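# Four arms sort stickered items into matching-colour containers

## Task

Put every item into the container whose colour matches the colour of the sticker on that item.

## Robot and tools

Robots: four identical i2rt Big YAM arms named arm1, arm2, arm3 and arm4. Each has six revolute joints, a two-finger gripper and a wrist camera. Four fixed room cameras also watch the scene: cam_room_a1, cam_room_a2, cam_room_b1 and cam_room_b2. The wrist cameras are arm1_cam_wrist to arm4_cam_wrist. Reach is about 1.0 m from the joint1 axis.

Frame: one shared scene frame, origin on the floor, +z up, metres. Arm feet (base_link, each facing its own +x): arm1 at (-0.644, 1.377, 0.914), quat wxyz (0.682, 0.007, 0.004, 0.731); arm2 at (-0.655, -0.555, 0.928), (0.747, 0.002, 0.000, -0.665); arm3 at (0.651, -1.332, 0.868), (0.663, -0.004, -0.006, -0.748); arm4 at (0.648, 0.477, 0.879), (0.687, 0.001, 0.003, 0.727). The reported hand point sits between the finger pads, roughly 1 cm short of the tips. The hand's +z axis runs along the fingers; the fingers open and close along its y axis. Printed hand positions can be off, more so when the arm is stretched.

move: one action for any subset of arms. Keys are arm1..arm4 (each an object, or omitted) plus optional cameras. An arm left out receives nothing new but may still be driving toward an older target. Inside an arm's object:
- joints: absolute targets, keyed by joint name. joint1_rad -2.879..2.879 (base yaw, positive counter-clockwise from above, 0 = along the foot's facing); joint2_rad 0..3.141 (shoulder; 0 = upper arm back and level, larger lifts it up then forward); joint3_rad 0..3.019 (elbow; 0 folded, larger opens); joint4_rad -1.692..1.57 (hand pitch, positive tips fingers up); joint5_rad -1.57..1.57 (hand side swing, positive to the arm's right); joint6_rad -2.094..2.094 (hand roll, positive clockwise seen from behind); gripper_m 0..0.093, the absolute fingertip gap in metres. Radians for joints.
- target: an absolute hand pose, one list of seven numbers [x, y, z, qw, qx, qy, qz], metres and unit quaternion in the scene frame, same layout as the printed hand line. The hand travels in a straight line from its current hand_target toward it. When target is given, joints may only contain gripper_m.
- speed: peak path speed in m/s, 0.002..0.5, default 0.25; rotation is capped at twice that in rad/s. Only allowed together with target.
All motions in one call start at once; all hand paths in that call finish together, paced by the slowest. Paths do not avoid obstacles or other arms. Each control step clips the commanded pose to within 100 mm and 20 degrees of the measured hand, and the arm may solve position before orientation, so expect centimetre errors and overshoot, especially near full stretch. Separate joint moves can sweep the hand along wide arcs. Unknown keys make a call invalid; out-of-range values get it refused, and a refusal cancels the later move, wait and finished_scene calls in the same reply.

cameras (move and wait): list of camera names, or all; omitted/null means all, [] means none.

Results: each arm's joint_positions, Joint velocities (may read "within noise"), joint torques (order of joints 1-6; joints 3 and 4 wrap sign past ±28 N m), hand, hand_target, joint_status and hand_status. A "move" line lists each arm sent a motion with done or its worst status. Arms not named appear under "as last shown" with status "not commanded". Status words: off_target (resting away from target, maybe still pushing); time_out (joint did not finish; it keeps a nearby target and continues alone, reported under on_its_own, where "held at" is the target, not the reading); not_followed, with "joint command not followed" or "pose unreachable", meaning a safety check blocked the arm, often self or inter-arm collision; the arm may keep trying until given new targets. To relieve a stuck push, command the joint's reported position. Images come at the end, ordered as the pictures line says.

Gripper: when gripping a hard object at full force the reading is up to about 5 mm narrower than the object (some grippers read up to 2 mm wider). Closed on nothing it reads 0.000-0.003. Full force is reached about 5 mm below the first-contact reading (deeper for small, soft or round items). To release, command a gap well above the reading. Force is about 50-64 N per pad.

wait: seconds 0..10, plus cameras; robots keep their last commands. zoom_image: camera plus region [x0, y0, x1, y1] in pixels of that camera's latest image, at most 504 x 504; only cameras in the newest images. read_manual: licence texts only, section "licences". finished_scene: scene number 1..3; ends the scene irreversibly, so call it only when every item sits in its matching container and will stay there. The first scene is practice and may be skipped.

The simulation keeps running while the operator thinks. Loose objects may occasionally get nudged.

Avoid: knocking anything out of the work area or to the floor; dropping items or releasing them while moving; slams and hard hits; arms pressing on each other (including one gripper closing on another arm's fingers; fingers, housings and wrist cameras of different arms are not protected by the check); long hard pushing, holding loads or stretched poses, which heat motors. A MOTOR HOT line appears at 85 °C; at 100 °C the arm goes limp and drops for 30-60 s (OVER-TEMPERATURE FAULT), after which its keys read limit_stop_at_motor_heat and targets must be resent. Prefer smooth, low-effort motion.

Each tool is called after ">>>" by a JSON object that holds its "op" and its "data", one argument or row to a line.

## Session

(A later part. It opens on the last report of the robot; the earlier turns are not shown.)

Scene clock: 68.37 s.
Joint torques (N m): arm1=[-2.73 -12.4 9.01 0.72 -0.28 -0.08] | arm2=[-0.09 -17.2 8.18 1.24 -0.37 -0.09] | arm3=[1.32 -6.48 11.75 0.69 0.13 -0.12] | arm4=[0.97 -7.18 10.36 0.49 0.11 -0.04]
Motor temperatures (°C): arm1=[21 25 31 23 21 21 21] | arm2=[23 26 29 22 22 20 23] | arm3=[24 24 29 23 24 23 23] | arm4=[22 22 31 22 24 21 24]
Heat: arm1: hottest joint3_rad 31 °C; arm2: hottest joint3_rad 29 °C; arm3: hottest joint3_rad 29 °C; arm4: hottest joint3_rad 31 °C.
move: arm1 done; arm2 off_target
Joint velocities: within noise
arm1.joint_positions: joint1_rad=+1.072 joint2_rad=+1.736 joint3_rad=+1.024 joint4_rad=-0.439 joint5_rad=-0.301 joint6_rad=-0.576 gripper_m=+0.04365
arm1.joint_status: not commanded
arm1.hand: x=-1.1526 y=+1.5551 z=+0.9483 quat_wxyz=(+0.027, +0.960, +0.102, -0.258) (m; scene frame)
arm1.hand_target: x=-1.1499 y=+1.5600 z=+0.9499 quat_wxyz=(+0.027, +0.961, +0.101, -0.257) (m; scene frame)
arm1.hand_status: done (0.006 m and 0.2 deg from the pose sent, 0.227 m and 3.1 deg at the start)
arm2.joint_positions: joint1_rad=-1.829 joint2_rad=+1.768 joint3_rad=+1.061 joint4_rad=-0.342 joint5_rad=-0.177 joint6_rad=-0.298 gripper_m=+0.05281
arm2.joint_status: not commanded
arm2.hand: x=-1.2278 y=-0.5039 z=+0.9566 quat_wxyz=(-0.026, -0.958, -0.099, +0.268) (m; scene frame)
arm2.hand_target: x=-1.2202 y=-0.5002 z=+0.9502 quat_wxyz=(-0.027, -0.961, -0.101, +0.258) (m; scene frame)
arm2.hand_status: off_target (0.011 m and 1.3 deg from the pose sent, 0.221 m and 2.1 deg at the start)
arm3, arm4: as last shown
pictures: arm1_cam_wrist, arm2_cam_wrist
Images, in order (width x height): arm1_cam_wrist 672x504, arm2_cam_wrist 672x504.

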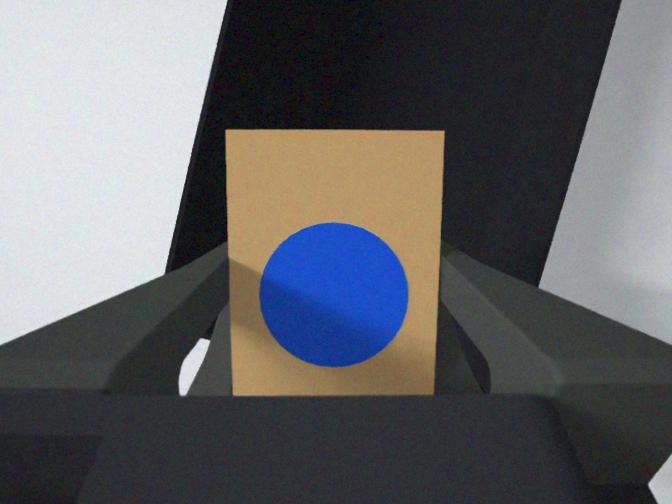

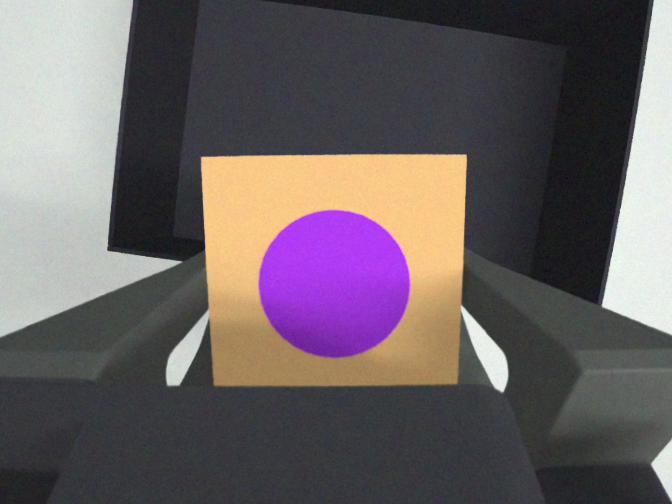

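>>> {"op": "move", "data": {
  "arm1": {"joints":{"joint2_rad":1.0,"joint3_rad":1.1,"joint4_rad":-1.15}},
  "arm2": {"joints":{"joint2_rad":1.0,"joint3_rad":1.1,"joint4_rad":-1.15}},
  "arm3": {"joints":{"joint1_rad":-2.28}},
  "cameras": []
}}

>>> {"op": "move", "data": {
  "arm1": {"joints":{"joint1_rad":-2.28,"joint5_rad":0,"joint6_rad":0}},
  "arm2": {"joints":{"joint1_rad":1.264,"joint5_rad":0,"joint6_rad":0}},
  "cameras": []
}}

>>> {"op": "move", "data": {
  "arm1": {"target":[-0.04,0.93,1.12,0.2458,0.3025,0.9173,-0.0811]},
  "arm2": {"target":[0.08,-0.70,1.12,0.2468,0.2904,0.9212,-0.0778]}
}}

Scene clock: 77.13 s.
Joint torques (N m): arm1=[-2.73 -2.14 14.87 0.85 -0.21 -0.04] | arm2=[0.03 -6.53 14.58 1.2 -0.33 -0.08] | arm3=[0.79 -7.47 11.73 0.91 0.01 0.01] | arm4=[0.62 -7.41 10.35 0.44 0.12 -0.06]
Motor temperatures (°C): arm1=[21 25 31 23 22 21 22] | arm2=[23 26 30 22 22 20 23] | arm3=[24 24 30 23 24 23 23] | arm4=[22 22 32 22 24 21 24]
Heat: arm1: hottest joint3_rad 31 °C; arm2: hottest joint3_rad 30 °C; arm3: hottest joint3_rad 30 °C; arm4: hottest joint3_rad 32 °C.
move: arm1 done; arm2 done; arm3 done
Joint velocities: within noise
arm1.joint_positions: joint1_rad=+1.072 joint2_rad=+0.992 joint3_rad=+1.060 joint4_rad=-1.140 joint5_rad=-0.303 joint6_rad=-0.576 gripper_m=+0.04366
arm1.joint_status: all done
arm1.hand: x=-0.9932 y=+1.4831 z=+1.2213 quat_wxyz=(+0.008, +0.951, +0.108, -0.291) (m; scene frame)
arm1.hand_target: x=-0.9977 y=+1.4895 z=+1.2375 quat_wxyz=(+0.000, +0.948, +0.108, -0.301) (m; scene frame)
arm1.hand_status: not commanded
arm2.joint_positions: joint1_rad=-1.829 joint2_rad=+0.992 joint3_rad=+1.061 joint4_rad=-1.138 joint5_rad=-0.177 joint6_rad=-0.299 gripper_m=+0.05281
arm2.joint_status: all done
arm2.hand: x=-1.0258 y=-0.5337 z=+1.2253 quat_wxyz=(-0.028, -0.960, -0.098, +0.259) (m; scene frame)
arm2.hand_target: x=-1.0313 y=-0.5299 z=+1.2405 quat_wxyz=(-0.024, -0.958, -0.102, +0.268) (m; scene frame)
arm2.hand_status: not commanded
arm3.joint_positions: joint1_rad=-2.272 joint2_rad=+1.007 joint3_rad=+1.072 joint4_rad=-1.150 joint5_rad=+0.000 joint6_rad=-0.007 gripper_m=+0.09403
arm3.joint_status: all done
arm3.hand: x=+0.3973 y=-1.0542 z=+1.1578 quat_wxyz=(+0.091, -0.892, +0.386, +0.217) (m; scene frame)
arm3.hand_target: x=+0.3966 y=-1.0491 z=+1.1741 quat_wxyz=(+0.098, -0.885, +0.391, +0.232) (m; scene frame)
arm3.hand_status: not commanded
arm4: as last shown
pictures: none
No camera images: "cameras" was empty.

Scene clock: 79.87 s.
Joint torques (N m): arm1=[-0.85 -4.54 14.57 1.21 0 0.14] | arm2=[0.79 -7.53 14.6 1.2 0.1 0.2] | arm3=[0.73 -7.53 11.69 0.95 0.01 0.01] | arm4=[0.67 -6.77 10.47 0.43 0.13 -0.06]
Motor temperatures (°C): arm1=[21 25 32 23 22 22 22] | arm2=[23 26 31 22 22 20 23] | arm3=[24 24 30 23 24 23 23] | arm4=[22 22 32 22 24 21 24]
Heat: arm1: hottest joint3_rad 32 °C; arm2: hottest joint3_rad 31 °C; arm3: hottest joint3_rad 30 °C; arm4: hottest joint3_rad 32 °C.
move: arm1 done; arm2 done
Joint velocities: within noise
arm1.joint_positions: joint1_rad=-2.289 joint2_rad=+1.007 joint3_rad=+1.065 joint4_rad=-1.151 joint5_rad=+0.002 joint6_rad=-0.009 gripper_m=+0.04370
arm1.joint_status: all done
arm1.hand: x=-0.3440 y=+1.1516 z=+1.1993 quat_wxyz=(-0.216, -0.306, -0.924, +0.078) (m; scene frame)
arm1.hand_target: x=-0.3370 y=+1.1510 z=+1.2195 quat_wxyz=(-0.237, -0.304, -0.919, +0.082) (m; scene frame)
arm1.hand_status: not commanded
arm2.joint_positions: joint1_rad=+1.263 joint2_rad=+1.003 joint3_rad=+1.061 joint4_rad=-1.138 joint5_rad=-0.003 joint6_rad=-0.013 gripper_m=+0.05278
arm2.joint_status: all done
arm2.hand: x=-0.2896 y=-0.6268 z=+1.2202 quat_wxyz=(-0.243, -0.086, -0.966, +0.022) (m; scene frame)
arm2.hand_target: x=-0.2858 y=-0.6279 z=+1.2392 quat_wxyz=(-0.257, -0.092, -0.962, +0.023) (m; scene frame)
arm2.hand_status: not commanded
arm3: as last shown
arm4.joint_positions: joint1_rad=+0.921 joint2_rad=+1.005 joint3_rad=+1.079 joint4_rad=-1.140 joint5_rad=-0.001 joint6_rad=+0.011 gripper_m=+0.09402
arm4.joint_status: not commanded
arm4.hand: x=+0.3377 y=+0.6888 z=+1.1797 quat_wxyz=(-0.069, +0.924, -0.289, -0.241) (m; scene frame)
arm4.hand_target: x=+0.3375 y=+0.6897 z=+1.1906 quat_wxyz=(-0.073, +0.924, -0.284, -0.248) (m; scene frame)
arm4.hand_status: not commanded
pictures: none
No camera images: "cameras" was empty.

Scene clock: 82.30 s.
Joint torques (N m): arm1=[-1.38 -19.25 17.66 0.66 -0.03 0.12] | arm2=[1.44 -22.59 16.83 1.06 0.41 0.21] | arm3=[0.67 -7.53 11.69 0.92 0 0.01] | arm4=[0.85 -6.83 10.47 0.44 0.08 -0.06]
Motor temperatures (°C): arm1=[21 25 32 23 22 22 22] | arm2=[23 26 32 22 22 20 23] | arm3=[24 24 30 23 24 23 23] | arm4=[22 22 32 22 24 21 24]
Heat: arm1: hottest joint3_rad 32 °C; arm2: hottest joint3_rad 32 °C; arm3: hottest joint3_rad 30 °C; arm4: hottest joint3_rad 32 °C.
move: arm1 off_target; arm2 off_target
Joint velocities: within noise
arm1.joint_positions: joint1_rad=-2.289 joint2_rad=+1.995 joint3_rad=+1.869 joint4_rad=-0.968 joint5_rad=-0.007 joint6_rad=-0.008 gripper_m=+0.04370
arm1.joint_status: not commanded
arm1.hand: x=-0.0579 y=+0.9354 z=+1.0850 quat_wxyz=(-0.217, -0.305, -0.924, +0.074) (m; scene frame)
arm1.hand_target: x=-0.0418 y=+0.9315 z=+1.1204 quat_wxyz=(-0.247, -0.302, -0.917, +0.081) (m; scene frame)
arm1.hand_status: off_target (0.040 m and 3.5 deg from the pose sent, 0.384 m and 3.5 deg at the start)
arm2.joint_positions: joint1_rad=+1.304 joint2_rad=+2.031 joint3_rad=+1.899 joint4_rad=-1.002 joint5_rad=+0.227 joint6_rad=+0.398 gripper_m=+0.05279
arm2.joint_status: not commanded
arm2.hand: x=+0.0623 y=-0.7035 z=+1.0995 quat_wxyz=(-0.228, -0.286, -0.927, +0.081) (m; scene frame)
arm2.hand_target: x=+0.0785 y=-0.6997 z=+1.1200 quat_wxyz=(-0.247, -0.290, -0.921, +0.077) (m; scene frame)
arm2.hand_status: off_target (0.027 m and 2.4 deg from the pose sent, 0.390 m and 24.9 deg at the start)
arm3, arm4: as last shown
pictures: arm1_cam_wrist, arm2_cam_wrist, arm3_cam_wrist, arm4_cam_wrist, cam_room_a1, cam_room_a2, cam_room_b1, cam_room_b2
Images, in order (width x height): arm1_cam_wrist 672x504, arm2_cam_wrist 672x504, arm3_cam_wrist 672x504, arm4_cam_wrist 672x504, cam_room_a1 672x504, cam_room_a2 672x504, cam_room_b1 672x504, cam_room_b2 672x504.

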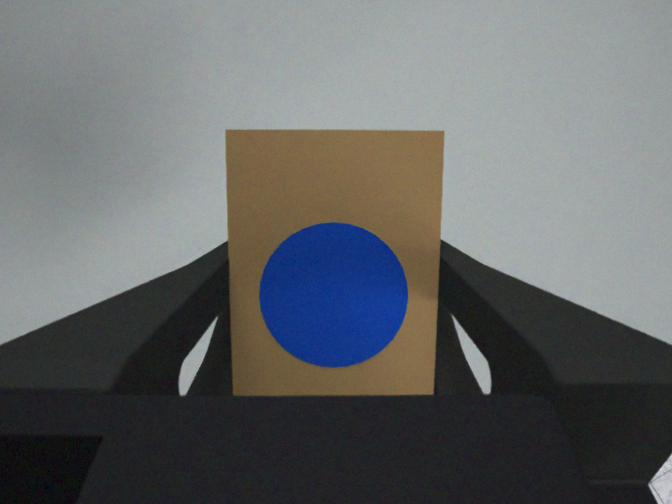

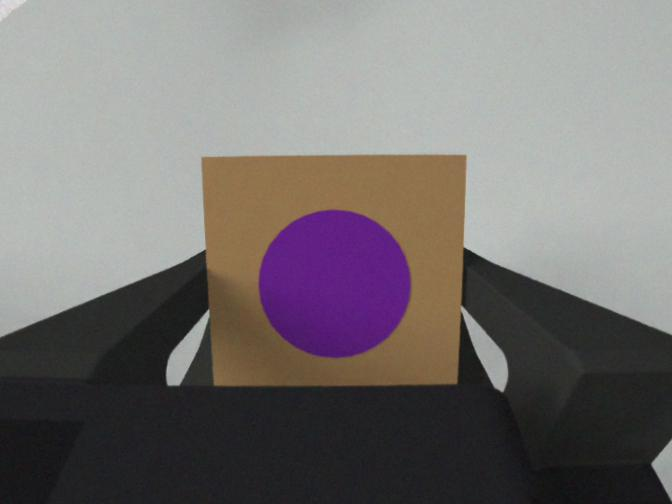

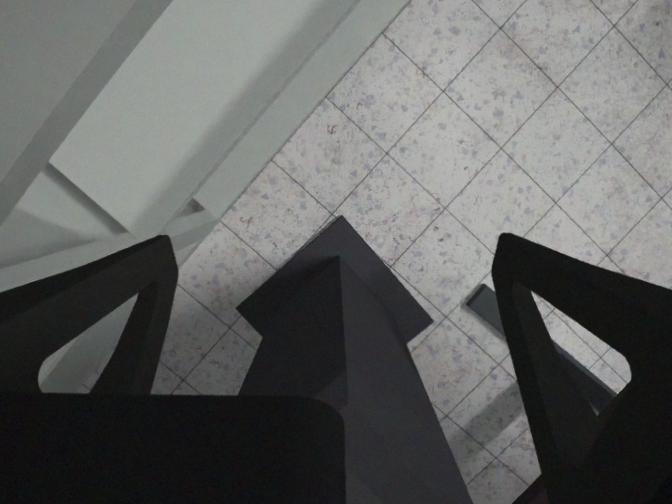

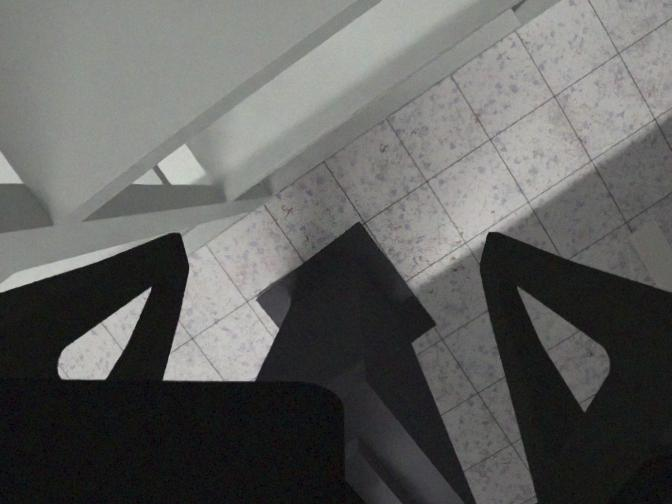

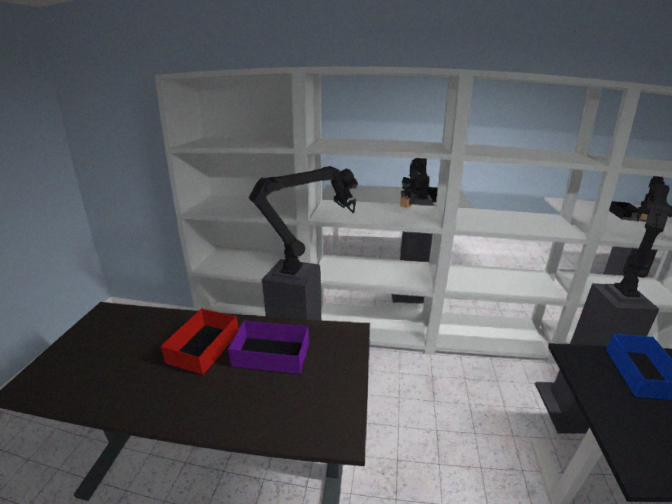

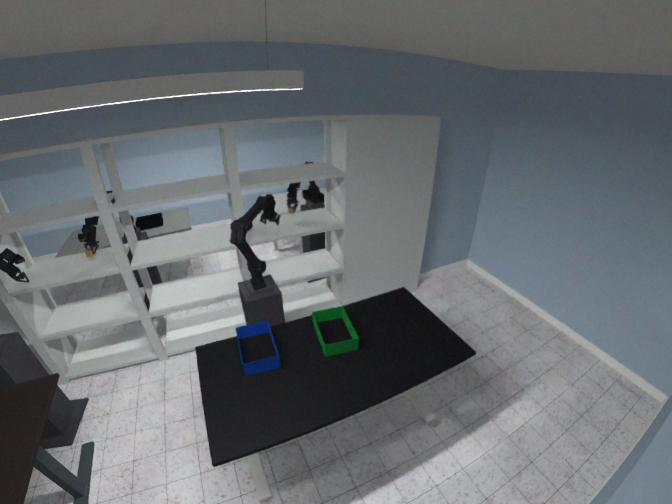

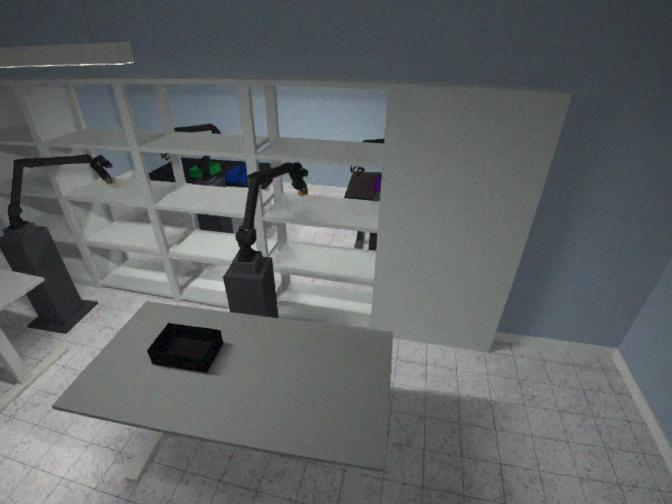

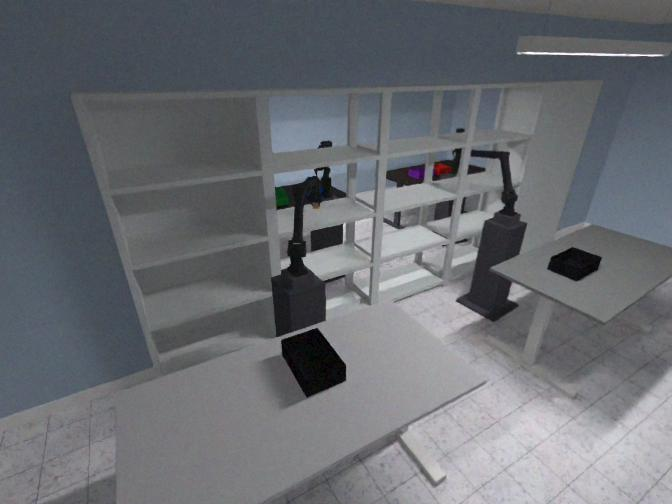

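>>> {"op": "move", "data": {
  "arm1": {"target":[-0.04,0.93,1.045,0.2458,0.3025,0.9173,-0.0811],"speed":0.1},
  "arm2": {"target":[0.08,-0.70,1.05,0.2468,0.2904,0.9212,-0.0778],"speed":0.1},
  "cameras": []
}}

>>> {"op": "move", "data": {
  "arm1": {"target":[-0.04,0.93,1.008,0.2458,0.3025,0.9173,-0.0811],"speed":0.06},
  "arm2": {"target":[0.08,-0.70,1.015,0.2468,0.2904,0.9212,-0.0778],"speed":0.06},
  "cameras": ["arm1_cam_wrist","arm2_cam_wrist"]
}}

Scene clock: 90.90 s.
Joint torques (N m): arm1=[-0.73 -19.19 11.71 2 -0.01 0.18] | arm2=[1.44 -22.12 10.67 2.54 0.38 0.22] | arm3=[0.79 -7.65 11.69 0.95 0 0.02] | arm4=[1.08 -7.36 10.45 0.51 0.12 -0.08]
Motor temperatures (°C): arm1=[21 26 33 23 22 21 22] | arm2=[23 26 33 22 22 20 24] | arm3=[24 24 31 23 24 23 23] | arm4=[22 22 33 22 24 21 24]
Heat: arm1: hottest joint3_rad 33 °C; arm2: hottest joint3_rad 33 °C; arm3: hottest joint3_rad 31 °C; arm4: hottest joint3_rad 33 °C.
move: arm1 done; arm2 off_target
Joint velocities: within noise
arm1.joint_positions: joint1_rad=-2.289 joint2_rad=+2.030 joint3_rad=+1.797 joint4_rad=-0.824 joint5_rad=-0.007 joint6_rad=-0.007 gripper_m=+0.04370
arm1.joint_status: not commanded
arm1.hand: x=-0.0492 y=+0.9285 z=+1.0409 quat_wxyz=(-0.234, -0.304, -0.920, +0.080) (m; scene frame)
arm1.hand_target: x=-0.0400 y=+0.9302 z=+1.0451 quat_wxyz=(-0.246, -0.302, -0.917, +0.081) (m; scene frame)
arm1.hand_status: done (0.010 m and 1.4 deg from the pose sent, 0.044 m and 3.5 deg at the start)
arm2.joint_positions: joint1_rad=+1.304 joint2_rad=+2.062 joint3_rad=+1.848 joint4_rad=-0.876 joint5_rad=+0.228 joint6_rad=+0.398 gripper_m=+0.05279
arm2.joint_status: not commanded
arm2.hand: x=+0.0758 y=-0.7056 z=+1.0661 quat_wxyz=(-0.249, -0.288, -0.922, +0.078) (m; scene frame)
arm2.hand_target: x=+0.0795 y=-0.7000 z=+1.0501 quat_wxyz=(-0.247, -0.290, -0.921, +0.078) (m; scene frame)
arm2.hand_status: off_target (0.018 m and 0.4 deg from the pose sent, 0.053 m and 2.3 deg at the start)
arm3, arm4: as last shown
pictures: none
No camera images: "cameras" was empty.

Scene clock: 92.13 s.
Joint torques (N m): arm1=[-1.03 -18.32 11.38 1.73 0.01 0.15] | arm2=[1.49 -22.01 10.25 2.56 0.39 0.21] | arm3=[0.79 -7.47 11.69 0.94 0.01 0.02] | arm4=[0.79 -6.71 10.41 0.47 0.13 -0.08]
Motor temperatures (°C): arm1=[21 26 33 23 22 21 22] | arm2=[23 26 33 22 22 20 24] | arm3=[24 24 31 23 24 23 23] | arm4=[22 22 33 22 24 21 24]
Heat: arm1: hottest joint3_rad 33 °C; arm2: hottest joint3_rad 33 °C; arm3: hottest joint3_rad 31 °C; arm4: hottest joint3_rad 33 °C.
move: arm1 done; arm2 off_target
Joint velocities: within noise
arm1.joint_positions: joint1_rad=-2.289 joint2_rad=+2.052 joint3_rad=+1.747 joint4_rad=-0.742 joint5_rad=-0.007 joint6_rad=-0.007 gripper_m=+0.04370
arm1.joint_status: not commanded
arm1.hand: x=-0.0484 y=+0.9276 z=+1.0107 quat_wxyz=(-0.239, -0.304, -0.919, +0.081) (m; scene frame)
arm1.hand_target: x=-0.0401 y=+0.9302 z=+1.0082 quat_wxyz=(-0.246, -0.302, -0.917, +0.081) (m; scene frame)
arm1.hand_status: done (0.009 m and 0.8 deg from the pose sent, 0.034 m and 1.4 deg at the start)
arm2.joint_positions: joint1_rad=+1.304 joint2_rad=+2.084 joint3_rad=+1.800 joint4_rad=-0.799 joint5_rad=+0.228 joint6_rad=+0.398 gripper_m=+0.05279
arm2.joint_status: not commanded
arm2.hand: x=+0.0774 y=-0.7057 z=+1.0361 quat_wxyz=(-0.252, -0.288, -0.921, +0.078) (m; scene frame)
arm2.hand_target: x=+0.0793 y=-0.7000 z=+1.0153 quat_wxyz=(-0.247, -0.290, -0.921, +0.078) (m; scene frame)
arm2.hand_status: off_target (0.022 m and 0.7 deg from the pose sent, 0.052 m and 0.4 deg at the start)
arm3, arm4: as last shown
pictures: arm1_cam_wrist, arm2_cam_wrist
Images, in order (width x height): arm1_cam_wrist 672x504, arm2_cam_wrist 672x504.

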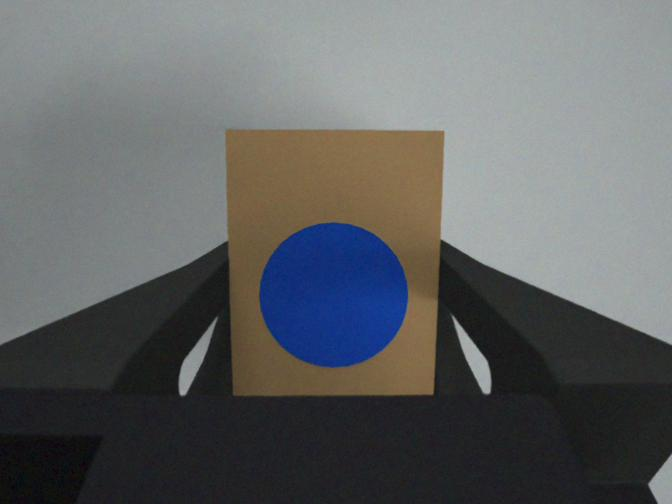

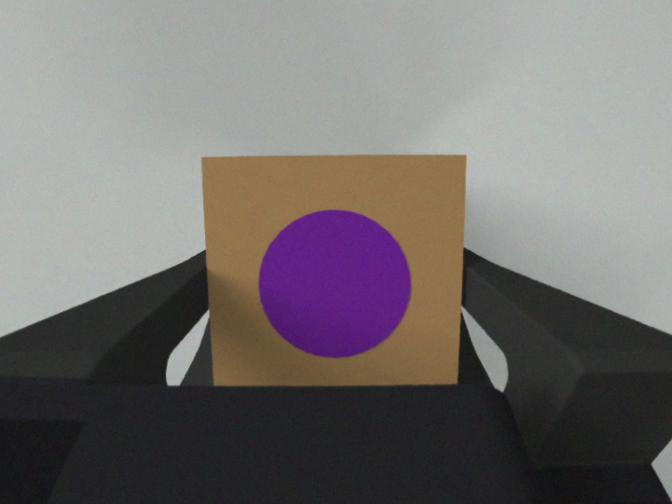

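>>> {"op": "move", "data": {
  "arm1": {"target":[-0.04,0.93,0.993,0.2458,0.3025,0.9173,-0.0811],"speed":0.06},
  "arm2": {"target":[0.08,-0.70,0.992,0.2468,0.2904,0.9212,-0.0778],"speed":0.06},
  "cameras": ["arm1_cam_wrist","arm2_cam_wrist"]
}}

Scene clock: 120.30 s.
Joint torques (N m): arm1=[-1.38 -17.03 10.17 1.87 0.03 0.08] | arm2=[1.44 -21.13 9.66 2.51 0.33 0.2] | arm3=[0.85 -7.47 11.73 0.92 0.01 0.01] | arm4=[0.5 -7 10.45 0.44 0.14 -0.04]
Motor temperatures (°C): arm1=[21 26 33 23 21 21 22] | arm2=[23 28 31 22 22 20 24] | arm3=[24 24 32 23 24 23 23] | arm4=[22 22 35 22 24 21 24]
Heat: arm1: hottest joint3_rad 33 °C; arm2: hottest joint3_rad 31 °C; arm3: hottest joint3_rad 32 °C; arm4: hottest joint3_rad 35 °C.
move: arm1 off_target; arm2 off_target
Joint velocities: within noise
arm1.joint_positions: joint1_rad=-2.289 joint2_rad=+2.052 joint3_rad=+1.739 joint4_rad=-0.710 joint5_rad=-0.007 joint6_rad=-0.006 gripper_m=+0.04370
arm1.joint_status: not commanded
arm1.hand: x=-0.0452 y=+0.9251 z=+1.0106 quat_wxyz=(-0.250, -0.303, -0.916, +0.085) (m; scene frame)
arm1.hand_target: x=-0.0404 y=+0.9304 z=+0.9933 quat_wxyz=(-0.246, -0.302, -0.917, +0.081) (m; scene frame)
arm1.hand_status: off_target (0.019 m and 0.6 deg from the pose sent, 0.020 m and 0.8 deg at the start)
arm2.joint_positions: joint1_rad=+1.304 joint2_rad=+2.093 joint3_rad=+1.777 joint4_rad=-0.748 joint5_rad=+0.229 joint6_rad=+0.400 gripper_m=+0.05279
arm2.joint_status: not commanded
arm2.hand: x=+0.0803 y=-0.7063 z=+1.0240 quat_wxyz=(-0.261, -0.289, -0.918, +0.077) (m; scene frame)
arm2.hand_target: x=+0.0787 y=-0.6999 z=+0.9925 quat_wxyz=(-0.247, -0.290, -0.921, +0.078) (m; scene frame)
arm2.hand_status: off_target (0.033 m and 1.7 deg from the pose sent, 0.044 m and 0.7 deg at the start)
arm3, arm4: as last shown
pictures: arm1_cam_wrist, arm2_cam_wrist
Images, in order (width x height): arm1_cam_wrist 672x504, arm2_cam_wrist 672x504.

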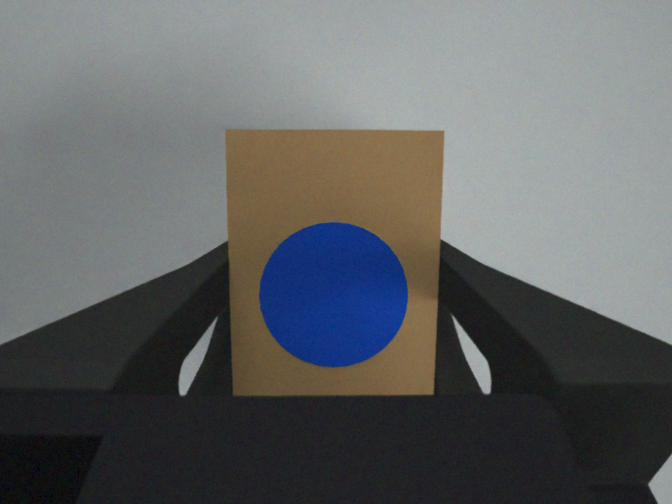

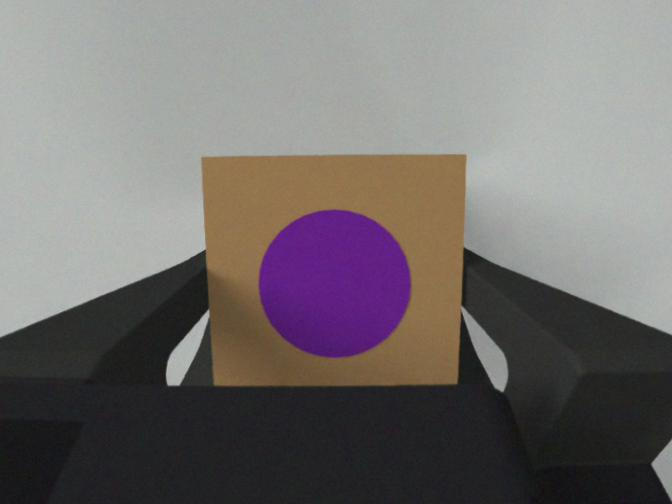

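>>> {"op": "move", "data": {
  "arm1": {"joints":{"gripper_m":0.092}},
  "arm2": {"joints":{"gripper_m":0.092}},
  "cameras": []
}}

>>> {"op": "move", "data": {
  "arm1": {"target":[-0.14,1.0,1.2,0.2458,0.3025,0.9173,-0.0811],"speed":0.3},
  "arm2": {"target":[-0.02,-0.63,1.2,0.2468,0.2904,0.9212,-0.0778],"speed":0.3},
  "cameras": []
}}

>>> {"op": "move", "data": {
  "arm1": {"joints":{"joint2_rad":1.0,"joint3_rad":1.1,"joint4_rad":-1.15}},
  "arm2": {"joints":{"joint2_rad":1.0,"joint3_rad":1.1,"joint4_rad":-1.15}},
  "cameras": []
}}

>>> {"op": "move", "data": {
  "arm4": {"target":[0.06,0.855,1.17,0.0819,-0.9163,0.3057,0.2455],"speed":0.35},
  "arm3": {"target":[0.19,-0.80,1.17,0.0778,-0.9212,0.2905,0.2468],"speed":0.35},
  "cameras": ["arm3_cam_wrist","arm4_cam_wrist"]
}}

Scene clock: 129.50 s.
Joint torques (N m): arm1=[-1.03 -17.08 10.89 1.95 0.05 0.09] | arm2=[1.49 -21.13 9.7 2.45 0.34 0.19] | arm3=[0.91 -7.71 11.69 0.94 0.01 0.01] | arm4=[0.85 -7.3 10.59 0.42 0.12 -0.06]
Motor temperatures (°C): arm1=[21 26 33 23 21 21 22] | arm2=[23 28 31 22 22 20 24] | arm3=[24 24 32 23 24 23 23] | arm4=[22 22 35 22 24 21 24]
Heat: arm1: hottest joint3_rad 33 °C; arm2: hottest joint3_rad 31 °C; arm3: hottest joint3_rad 32 °C; arm4: hottest joint3_rad 35 °C.
move: arm1 done; arm2 done
Joint velocities: within noise
arm1.joint_positions: joint1_rad=-2.289 joint2_rad=+2.058 joint3_rad=+1.732 joint4_rad=-0.708 joint5_rad=-0.007 joint6_rad=-0.006 gripper_m=+0.09196
arm1.joint_status: all done
arm1.hand: x=-0.0469 y=+0.9264 z=+1.0033 quat_wxyz=(-0.245, -0.304, -0.917, +0.083) (m; scene frame)
arm1.hand_target: x=-0.0403 y=+0.9304 z=+0.9933 quat_wxyz=(-0.246, -0.302, -0.917, +0.081) (m; scene frame)
arm1.hand_status: not commanded
arm2.joint_positions: joint1_rad=+1.304 joint2_rad=+2.094 joint3_rad=+1.777 joint4_rad=-0.748 joint5_rad=+0.229 joint6_rad=+0.400 gripper_m=+0.09194
arm2.joint_status: all done
arm2.hand: x=+0.0804 y=-0.7063 z=+1.0237 quat_wxyz=(-0.261, -0.289, -0.918, +0.077) (m; scene frame)
arm2.hand_target: x=+0.0787 y=-0.6999 z=+0.9925 quat_wxyz=(-0.247, -0.290, -0.921, +0.078) (m; scene frame)
arm2.hand_status: not commanded
arm3, arm4: as last shown
pictures: none
No camera images: "cameras" was empty.

Scene clock: 130.97 s.
Joint torques (N m): arm1=[-2.02 -16.79 13.89 0.47 -0.05 -0.02] | arm2=[1.9 -24.06 13.26 0.96 0.43 0.22] | arm3=[0.73 -7.41 11.7 0.94 0 0.01] | arm4=[0.5 -7 10.5 0.43 0.11 -0.05]
Motor temperatures (°C): arm1=[21 26 33 23 21 21 22] | arm2=[23 28 31 22 22 20 24] | arm3=[24 24 32 23 24 23 23] | arm4=[22 22 35 22 24 21 24]
Heat: arm1: hottest joint3_rad 33 °C; arm2: hottest joint3_rad 31 °C; arm3: hottest joint3_rad 32 °C; arm4: hottest joint3_rad 35 °C.
move: arm1 off_target; arm2 off_target
Joint velocities: within noise
arm1.joint_positions: joint1_rad=-2.289 joint2_rad=+1.674 joint3_rad=+1.622 joint4_rad=-1.028 joint5_rad=-0.011 joint6_rad=-0.003 gripper_m=+0.09196
arm1.joint_status: not commanded
arm1.hand: x=-0.1405 y=+0.9996 z=+1.1685 quat_wxyz=(-0.224, -0.306, -0.922, +0.074) (m; scene frame)
arm1.hand_target: x=-0.1404 y=+1.0004 z=+1.1998 quat_wxyz=(-0.246, -0.302, -0.917, +0.081) (m; scene frame)
arm1.hand_status: off_target (0.032 m and 2.7 deg from the pose sent, 0.230 m and 0.3 deg at the start)
arm2.joint_positions: joint1_rad=+1.396 joint2_rad=+1.779 joint3_rad=+1.692 joint4_rad=-1.087 joint5_rad=+0.271 joint6_rad=+0.488 gripper_m=+0.09194
arm2.joint_status: not commanded
arm2.hand: x=-0.0195 y=-0.6392 z=+1.1616 quat_wxyz=(-0.219, -0.288, -0.928, +0.086) (m; scene frame)
arm2.hand_target: x=-0.0208 y=-0.6303 z=+1.1993 quat_wxyz=(-0.247, -0.290, -0.921, +0.077) (m; scene frame)
arm2.hand_status: off_target (0.040 m and 3.4 deg from the pose sent, 0.217 m and 1.7 deg at the start)
arm3, arm4: as last shown
pictures: none
No camera images: "cameras" was empty.

Scene clock: 132.57 s.
Joint torques (N m): arm1=[-1.14 -3.08 11.52 0.94 -0.05 0.01] | arm2=[1.55 -5.71 10.25 2.28 0.18 0.19] | arm3=[0.73 -7.53 11.74 0.92 0 0.01] | arm4=[0.79 -6.77 10.5 0.53 0.14 -0.05]
Motor temperatures (°C): arm1=[21 26 33 23 21 21 22] | arm2=[23 28 31 22 22 20 24] | arm3=[24 24 32 23 24 23 23] | arm4=[22 22 35 22 24 21 24]
Heat: arm1: hottest joint3_rad 33 °C; arm2: hottest joint3_rad 31 °C; arm3: hottest joint3_rad 32 °C; arm4: hottest joint3_rad 35 °C.
move: arm1 done; arm2 done
Joint velocities: within noise
arm1.joint_positions: joint1_rad=-2.289 joint2_rad=+0.991 joint3_rad=+1.099 joint4_rad=-1.142 joint5_rad=-0.011 joint6_rad=-0.003 gripper_m=+0.09196
arm1.joint_status: all done
arm1.hand: x=-0.3380 y=+1.1500 z=+1.2230 quat_wxyz=(-0.245, -0.304, -0.917, +0.081) (m; scene frame)
arm1.hand_target: x=-0.3377 y=+1.1502 z=+1.2193 quat_wxyz=(-0.238, -0.303, -0.919, +0.078) (m; scene frame)
arm1.hand_status: not commanded
arm2.joint_positions: joint1_rad=+1.402 joint2_rad=+0.987 joint3_rad=+1.113 joint4_rad=-1.162 joint5_rad=+0.276 joint6_rad=+0.491 gripper_m=+0.09195
arm2.joint_status: all done
arm2.hand: x=-0.2878 y=-0.6227 z=+1.2547 quat_wxyz=(-0.285, -0.292, -0.910, +0.071) (m; scene frame)
arm2.hand_target: x=-0.2843 y=-0.6191 z=+1.2450 quat_wxyz=(-0.279, -0.293, -0.912, +0.069) (m; scene frame)
arm2.hand_status: not commanded
arm3.joint_positions: joint1_rad=-2.272 joint2_rad=+1.007 joint3_rad=+1.072 joint4_rad=-1.150 joint5_rad=+0.000 joint6_rad=-0.007 gripper_m=+0.09403
arm3.joint_status: not commanded
arm3.hand: x=+0.3973 y=-1.0542 z=+1.1578 quat_wxyz=(+0.091, -0.892, +0.386, +0.217) (m; scene frame)
arm3.hand_target: x=+0.3966 y=-1.0491 z=+1.1741 quat_wxyz=(+0.098, -0.885, +0.391, +0.232) (m; scene frame)
arm3.hand_status: not commanded
arm4: as last shown
pictures: none
No camera images: "cameras" was empty.

Scene clock: 134.37 s.
Joint torques (N m): arm1=[-1.73 -2.49 11.37 1.14 0.02 0.01] | arm2=[1.49 -5.83 10.25 2.29 0.17 0.18] | arm3=[0.56 -22.53 14.09 0.55 -0.18 -0.14] | arm4=[1.61 -20.37 12.79 0.24 0.24 0.18]
Motor temperatures (°C): arm1=[21 26 33 23 21 21 22] | arm2=[23 28 31 22 22 20 24] | arm3=[24 24 32 23 24 23 23] | arm4=[22 22 35 22 24 21 24]
Heat: arm1: hottest joint3_rad 33 °C; arm2: hottest joint3_rad 31 °C; arm3: hottest joint3_rad 32 °C; arm4: hottest joint3_rad 35 °C.
move: arm3 off_target; arm4 off_target
Joint velocities: within noise
arm1, arm2: as last shown
arm3.joint_positions: joint1_rad=-2.320 joint2_rad=+1.873 joint3_rad=+1.946 joint4_rad=-1.176 joint5_rad=-0.125 joint6_rad=-0.233 gripper_m=+0.09403
arm3.joint_status: not commanded
arm3.hand: x=+0.1892 y=-0.8135 z=+1.1410 quat_wxyz=(+0.063, -0.927, +0.292, +0.226) (m; scene frame)
arm3.hand_target: x=+0.1910 y=-0.8011 z=+1.1699 quat_wxyz=(+0.078, -0.921, +0.291, +0.247) (m; scene frame)
arm3.hand_status: off_target (0.032 m and 3.0 deg from the pose sent, 0.328 m and 12.1 deg at the start)
arm4.joint_positions: joint1_rad=+0.952 joint2_rad=+1.853 joint3_rad=+1.881 joint4_rad=-1.113 joint5_rad=+0.044 joint6_rad=+0.059 gripper_m=+0.09402
arm4.joint_status: not commanded
arm4.hand: x=+0.0707 y=+0.8526 z=+1.1489 quat_wxyz=(-0.078, +0.922, -0.302, -0.229) (m; scene frame)
arm4.hand_target: x=+0.0609 y=+0.8544 z=+1.1700 quat_wxyz=(-0.082, +0.916, -0.305, -0.246) (m; scene frame)
arm4.hand_status: off_target (0.024 m and 2.1 deg from the pose sent, 0.324 m and 2.7 deg at the start)
pictures: arm3_cam_wrist, arm4_cam_wrist
Images, in order (width x height): arm3_cam_wrist 672x504, arm4_cam_wrist 672x504.

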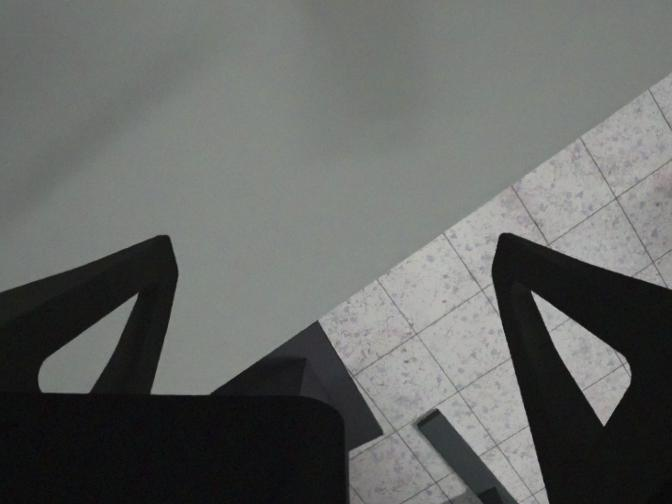

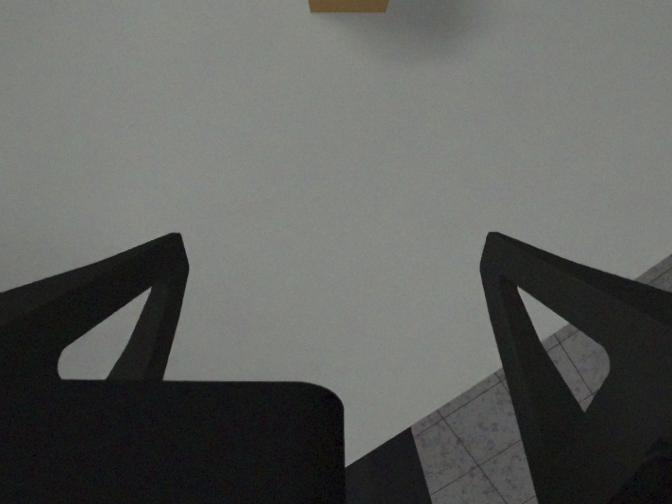

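>>> {"op": "move", "data": {
  "arm4": {"target":[-0.035,0.938,1.14,0.0819,-0.9163,0.3057,0.2455],"speed":0.25},
  "arm3": {"target":[0.11,-0.727,1.15,0.0778,-0.9212,0.2905,0.2468],"speed":0.25},
  "cameras": ["arm3_cam_wrist","arm4_cam_wrist"]
}}

Scene clock: 142.17 s.
Joint torques (N m): arm1=[-1.55 -3.37 11.58 0.94 -0.06 0.01] | arm2=[1.49 -5.89 10.26 2.28 0.16 0.19] | arm3=[2.02 -26.75 13.64 0.55 0.02 0.01] | arm4=[0.67 -25.52 12.25 0.4 -0.03 -0.05]
Motor temperatures (°C): arm1=[21 26 33 23 21 21 22] | arm2=[23 27 31 22 22 20 24] | arm3=[24 25 32 23 24 23 23] | arm4=[22 23 37 22 24 21 24]
Heat: arm1: hottest joint3_rad 33 °C; arm2: hottest joint3_rad 31 °C; arm3: hottest joint3_rad 32 °C; arm4: hottest joint3_rad 37 °C.
move: arm3 off_target; arm4 done
Joint velocities: within noise
arm1, arm2: as last shown
arm3.joint_positions: joint1_rad=-2.320 joint2_rad=+2.313 joint3_rad=+2.656 joint4_rad=-1.426 joint5_rad=-0.120 joint6_rad=-0.230 gripper_m=+0.09403
arm3.joint_status: not commanded
arm3.hand: x=+0.1179 y=-0.7278 z=+1.1347 quat_wxyz=(+0.070, -0.925, +0.293, +0.233) (m; scene frame)
arm3.hand_target: x=+0.1108 y=-0.7276 z=+1.1500 quat_wxyz=(+0.078, -0.921, +0.291, +0.248) (m; scene frame)
arm3.hand_status: off_target (0.017 m and 1.8 deg from the pose sent, 0.118 m and 3.0 deg at the start)
arm4.joint_positions: joint1_rad=+0.934 joint2_rad=+2.340 joint3_rad=+2.649 joint4_rad=-1.370 joint5_rad=+0.038 joint6_rad=+0.059 gripper_m=+0.09402
arm4.joint_status: not commanded
arm4.hand: x=-0.0310 y=+0.9324 z=+1.1375 quat_wxyz=(-0.080, +0.917, -0.309, -0.240) (m; scene frame)
arm4.hand_target: x=-0.0344 y=+0.9378 z=+1.1399 quat_wxyz=(-0.082, +0.916, -0.306, -0.247) (m; scene frame)
arm4.hand_status: done (0.007 m and 0.7 deg from the pose sent, 0.136 m and 2.1 deg at the start)
pictures: arm3_cam_wrist, arm4_cam_wrist
Images, in order (width x height): arm3_cam_wrist 672x504, arm4_cam_wrist 672x504.

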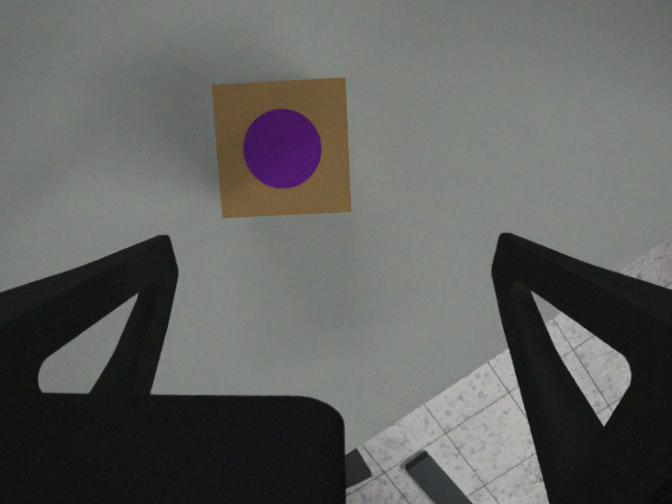

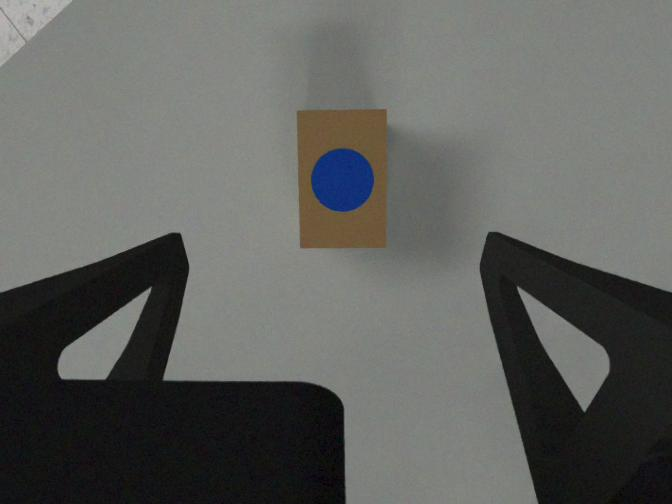

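>>> {"op": "move", "data": {
  "arm4": {"target":[-0.066,0.964,1.11,0.0819,-0.9163,0.3057,0.2455],"speed":0.2},
  "arm3": {"target":[0.062,-0.714,1.13,0.0778,-0.9212,0.2905,0.2468],"speed":0.2},
  "cameras": []
}}

>>> {"op": "move", "data": {
  "arm4": {"target":[-0.066,0.964,1.014,0.0819,-0.9163,0.3057,0.2455],"speed":0.12},
  "arm3": {"target":[0.06,-0.714,1.02,0.0778,-0.9212,0.2905,0.2468],"speed":0.12},
  "cameras": ["arm3_cam_wrist","arm4_cam_wrist"]
}}

Scene clock: 152.00 s.
Joint torques (N m): arm1=[-1.55 -3.49 11.51 0.83 0 -0.01] | arm2=[1.55 -5.83 10.29 2.3 0.18 0.2] | arm3=[1.79 -28.86 13.18 1.62 0.04 0.02] | arm4=[0.73 -27.87 12.08 1.21 -0.04 -0.09]
Motor temperatures (°C): arm1=[21 25 33 23 21 21 22] | arm2=[23 27 31 22 22 20 23] | arm3=[24 26 32 23 24 23 23] | arm4=[22 24 39 22 24 21 24]
Heat: arm1: hottest joint3_rad 33 °C; arm2: hottest joint3_rad 31 °C; arm3: hottest joint3_rad 32 °C; arm4: hottest joint3_rad 39 °C.
move: arm3 off_target; arm4 off_target
Joint velocities: within noise
arm1, arm2: as last shown
arm3.joint_positions: joint1_rad=-2.282 joint2_rad=+2.481 joint3_rad=+2.879 joint4_rad=-1.422 joint5_rad=-0.101 joint6_rad=-0.191 gripper_m=+0.09403
arm3.joint_status: not commanded
arm3.hand: x=+0.0711 y=-0.7172 z=+1.1061 quat_wxyz=(+0.084, -0.918, +0.292, +0.256) (m; scene frame)
arm3.hand_target: x=+0.0638 y=-0.7159 z=+1.1296 quat_wxyz=(+0.097, -0.910, +0.289, +0.282) (m; scene frame)
arm3.hand_status: off_target (0.026 m and 1.3 deg from the pose sent, 0.058 m and 1.8 deg at the start; a joint's target at an end of its range on 25 of 36 steps)
arm4.joint_positions: joint1_rad=+0.931 joint2_rad=+2.526 joint3_rad=+2.880 joint4_rad=-1.383 joint5_rad=+0.035 joint6_rad=+0.056 gripper_m=+0.09402
arm4.joint_status: not commanded
arm4.hand: x=-0.0616 y=+0.9542 z=+1.0965 quat_wxyz=(-0.084, +0.913, -0.308, -0.256) (m; scene frame)
arm4.hand_target: x=-0.0643 y=+0.9627 z=+1.1096 quat_wxyz=(-0.091, +0.908, -0.302, -0.276) (m; scene frame)
arm4.hand_status: off_target (0.017 m and 1.3 deg from the pose sent, 0.055 m and 0.7 deg at the start; a joint's target at an end of its range on 24 of 36 steps)
pictures: none
No camera images: "cameras" was empty.

Scene clock: 153.47 s.
Joint torques (N m): arm1=[-2.08 -2.55 11.56 0.99 -0.04 0] | arm2=[1.49 -5.71 10.28 2.26 0.17 0.19] | arm3=[1.79 -29.57 8.12 1.47 -0.04 -0.05] | arm4=[0.26 -29.74 8.57 1.39 0.01 -0.06]
Motor temperatures (°C): arm1=[21 25 34 23 21 21 22] | arm2=[23 27 31 22 22 20 23] | arm3=[24 26 32 23 24 23 23] | arm4=[22 24 39 22 24 21 24]
Heat: arm1: hottest joint3_rad 34 °C; arm2: hottest joint3_rad 31 °C; arm3: hottest joint3_rad 32 °C; arm4: hottest joint3_rad 39 °C.
move: arm3 done; arm4 done
Joint velocities: within noise
arm1, arm2: as last shown
arm3.joint_positions: joint1_rad=-2.282 joint2_rad=+2.421 joint3_rad=+2.551 joint4_rad=-1.176 joint5_rad=-0.100 joint6_rad=-0.191 gripper_m=+0.09402
arm3.joint_status: not commanded
arm3.hand: x=+0.0640 y=-0.7103 z=+1.0247 quat_wxyz=(+0.079, -0.920, +0.293, +0.247) (m; scene frame)
arm3.hand_target: x=+0.0601 y=-0.7140 z=+1.0200 quat_wxyz=(+0.078, -0.921, +0.291, +0.247) (m; scene frame)
arm3.hand_status: done (0.007 m and 0.4 deg from the pose sent, 0.087 m and 1.3 deg at the start)
arm4.joint_positions: joint1_rad=+0.932 joint2_rad=+2.480 joint3_rad=+2.575 joint4_rad=-1.158 joint5_rad=+0.034 joint6_rad=+0.053 gripper_m=+0.09400
arm4.joint_status: not commanded
arm4.hand: x=-0.0682 y=+0.9570 z=+1.0124 quat_wxyz=(-0.079, +0.918, -0.307, -0.240) (m; scene frame)
arm4.hand_target: x=-0.0660 y=+0.9639 z=+1.0139 quat_wxyz=(-0.082, +0.916, -0.306, -0.245) (m; scene frame)
arm4.hand_status: done (0.008 m and 0.7 deg from the pose sent, 0.083 m and 1.3 deg at the start)
pictures: arm3_cam_wrist, arm4_cam_wrist
Images, in order (width x height): arm3_cam_wrist 672x504, arm4_cam_wrist 672x504.

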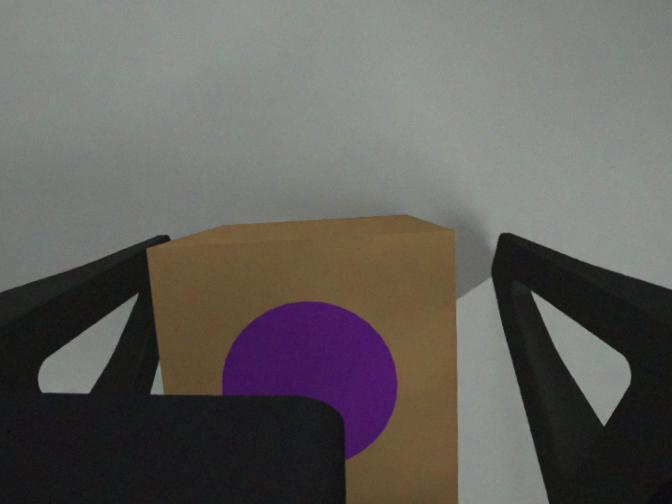

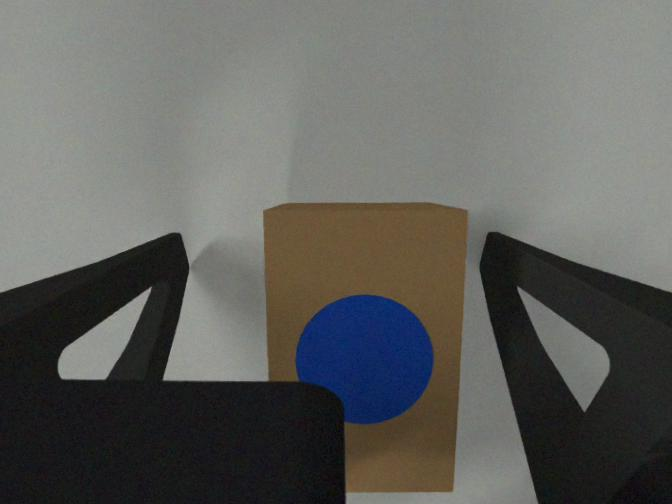

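>>> {"op": "move", "data": {
  "arm4": {"target":[-0.049,0.957,1.014,0.0819,-0.9163,0.3057,0.2455],"speed":0.15},
  "arm3": {"target":[0.073,-0.731,1.022,0.0778,-0.9212,0.2905,0.2468],"speed":0.15},
  "cameras": []
}}

>>> {"op": "move", "data": {
  "arm4": {"joints":{"gripper_m":0.028}},
  "arm3": {"joints":{"gripper_m":0.035}},
  "cameras": ["arm3_cam_wrist","arm4_cam_wrist"]
}}

Scene clock: 160.30 s.
Joint torques (N m): arm1=[-1.9 -3.08 11.45 1.06 -0.02 -0.01] | arm2=[1.44 -5.83 10.3 2.3 0.17 0.19] | arm3=[2.02 -28.98 8.17 1.36 0.02 -0.06] | arm4=[0.38 -29.74 8.28 1.18 -0.02 -0.02]
Motor temperatures (°C): arm1=[21 25 34 23 21 21 22] | arm2=[23 26 31 22 22 20 23] | arm3=[24 27 31 23 24 23 23] | arm4=[22 24 38 22 24 21 24]
Heat: arm1: hottest joint3_rad 34 °C; arm2: hottest joint3_rad 31 °C; arm3: hottest joint3_rad 31 °C; arm4: hottest joint3_rad 38 °C.
move: arm3 done; arm4 done
Joint velocities: within noise
arm1, arm2: as last shown
arm3.joint_positions: joint1_rad=-2.282 joint2_rad=+2.316 joint3_rad=+2.355 joint4_rad=-1.084 joint5_rad=-0.100 joint6_rad=-0.188 gripper_m=+0.09402
arm3.joint_status: not commanded
arm3.hand: x=+0.0773 y=-0.7249 z=+1.0240 quat_wxyz=(+0.078, -0.920, +0.294, +0.247) (m; scene frame)
arm3.hand_target: x=+0.0730 y=-0.7309 z=+1.0221 quat_wxyz=(+0.078, -0.921, +0.291, +0.247) (m; scene frame)
arm3.hand_status: done (0.008 m and 0.5 deg from the pose sent, 0.023 m and 0.3 deg at the start)
arm4.joint_positions: joint1_rad=+0.929 joint2_rad=+2.383 joint3_rad=+2.394 joint4_rad=-1.067 joint5_rad=+0.033 joint6_rad=+0.047 gripper_m=+0.09400
arm4.joint_status: not commanded
arm4.hand: x=-0.0535 y=+0.9505 z=+1.0122 quat_wxyz=(-0.080, +0.917, -0.305, -0.242) (m; scene frame)
arm4.hand_target: x=-0.0490 y=+0.9571 z=+1.0142 quat_wxyz=(-0.082, +0.916, -0.306, -0.245) (m; scene frame)
arm4.hand_status: done (0.008 m and 0.4 deg from the pose sent, 0.019 m and 0.7 deg at the start)
pictures: none
No camera images: "cameras" was empty.

Scene clock: 160.93 s.
Joint torques (N m): arm1=[-1.73 -2.32 11.59 0.79 -0.01 -0.02] | arm2=[1.55 -5.83 10.26 2.29 0.17 0.18] | arm3=[1.96 -28.86 8.18 1.32 -0.01 -0.05] | arm4=[1.08 -29.22 8.39 1.31 0.05 0]
Motor temperatures (°C): arm1=[21 25 34 23 21 21 22] | arm2=[23 26 31 22 22 20 23] | arm3=[24 27 31 23 24 23 23] | arm4=[22 24 38 22 24 21 24]
Heat: arm1: hottest joint3_rad 34 °C; arm2: hottest joint3_rad 31 °C; arm3: hottest joint3_rad 31 °C; arm4: hottest joint3_rad 38 °C.
move: arm3 off_target; arm4 off_target
Joint velocities: within noise
arm1, arm2: as last shown
arm3.joint_positions: joint1_rad=-2.282 joint2_rad=+2.316 joint3_rad=+2.355 joint4_rad=-1.084 joint5_rad=-0.099 joint6_rad=-0.188 gripper_m=+0.05298
arm3.joint_status: gripper_m off_target (ended at +0.05302, target +0.03500)
arm3.hand: x=+0.0774 y=-0.7249 z=+1.0241 quat_wxyz=(+0.079, -0.920, +0.294, +0.247) (m; scene frame)
arm3.hand_target: x=+0.0730 y=-0.7310 z=+1.0221 quat_wxyz=(+0.078, -0.921, +0.291, +0.247) (m; scene frame)
arm3.hand_status: not commanded
arm4.joint_positions: joint1_rad=+0.919 joint2_rad=+2.383 joint3_rad=+2.392 joint4_rad=-1.067 joint5_rad=+0.031 joint6_rad=+0.047 gripper_m=+0.04397
arm4.joint_status: gripper_m off_target (ended at +0.04401, target +0.02800)
arm4.hand: x=-0.0488 y=+0.9568 z=+1.0117 quat_wxyz=(-0.081, +0.916, -0.309, -0.242) (m; scene frame)
arm4.hand_target: x=-0.0491 y=+0.9568 z=+1.0138 quat_wxyz=(-0.082, +0.916, -0.306, -0.245) (m; scene frame)
arm4.hand_status: not commanded
pictures: arm3_cam_wrist, arm4_cam_wrist
Images, in order (width x height): arm3_cam_wrist 672x504, arm4_cam_wrist 672x504.

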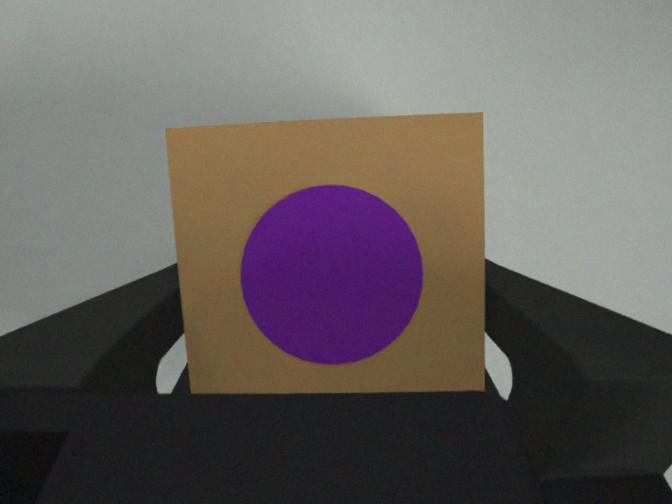

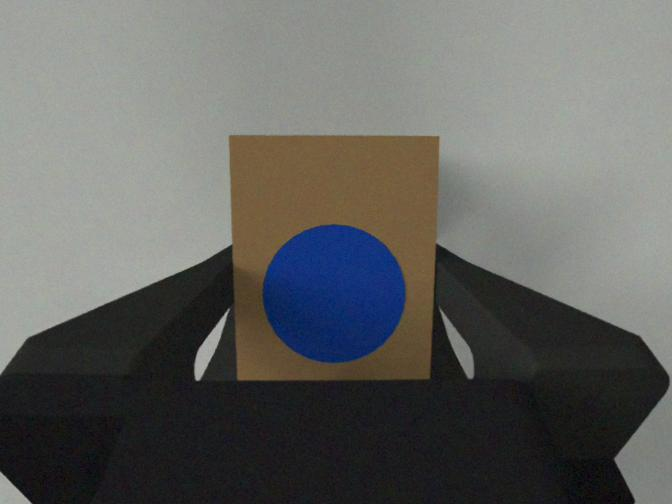

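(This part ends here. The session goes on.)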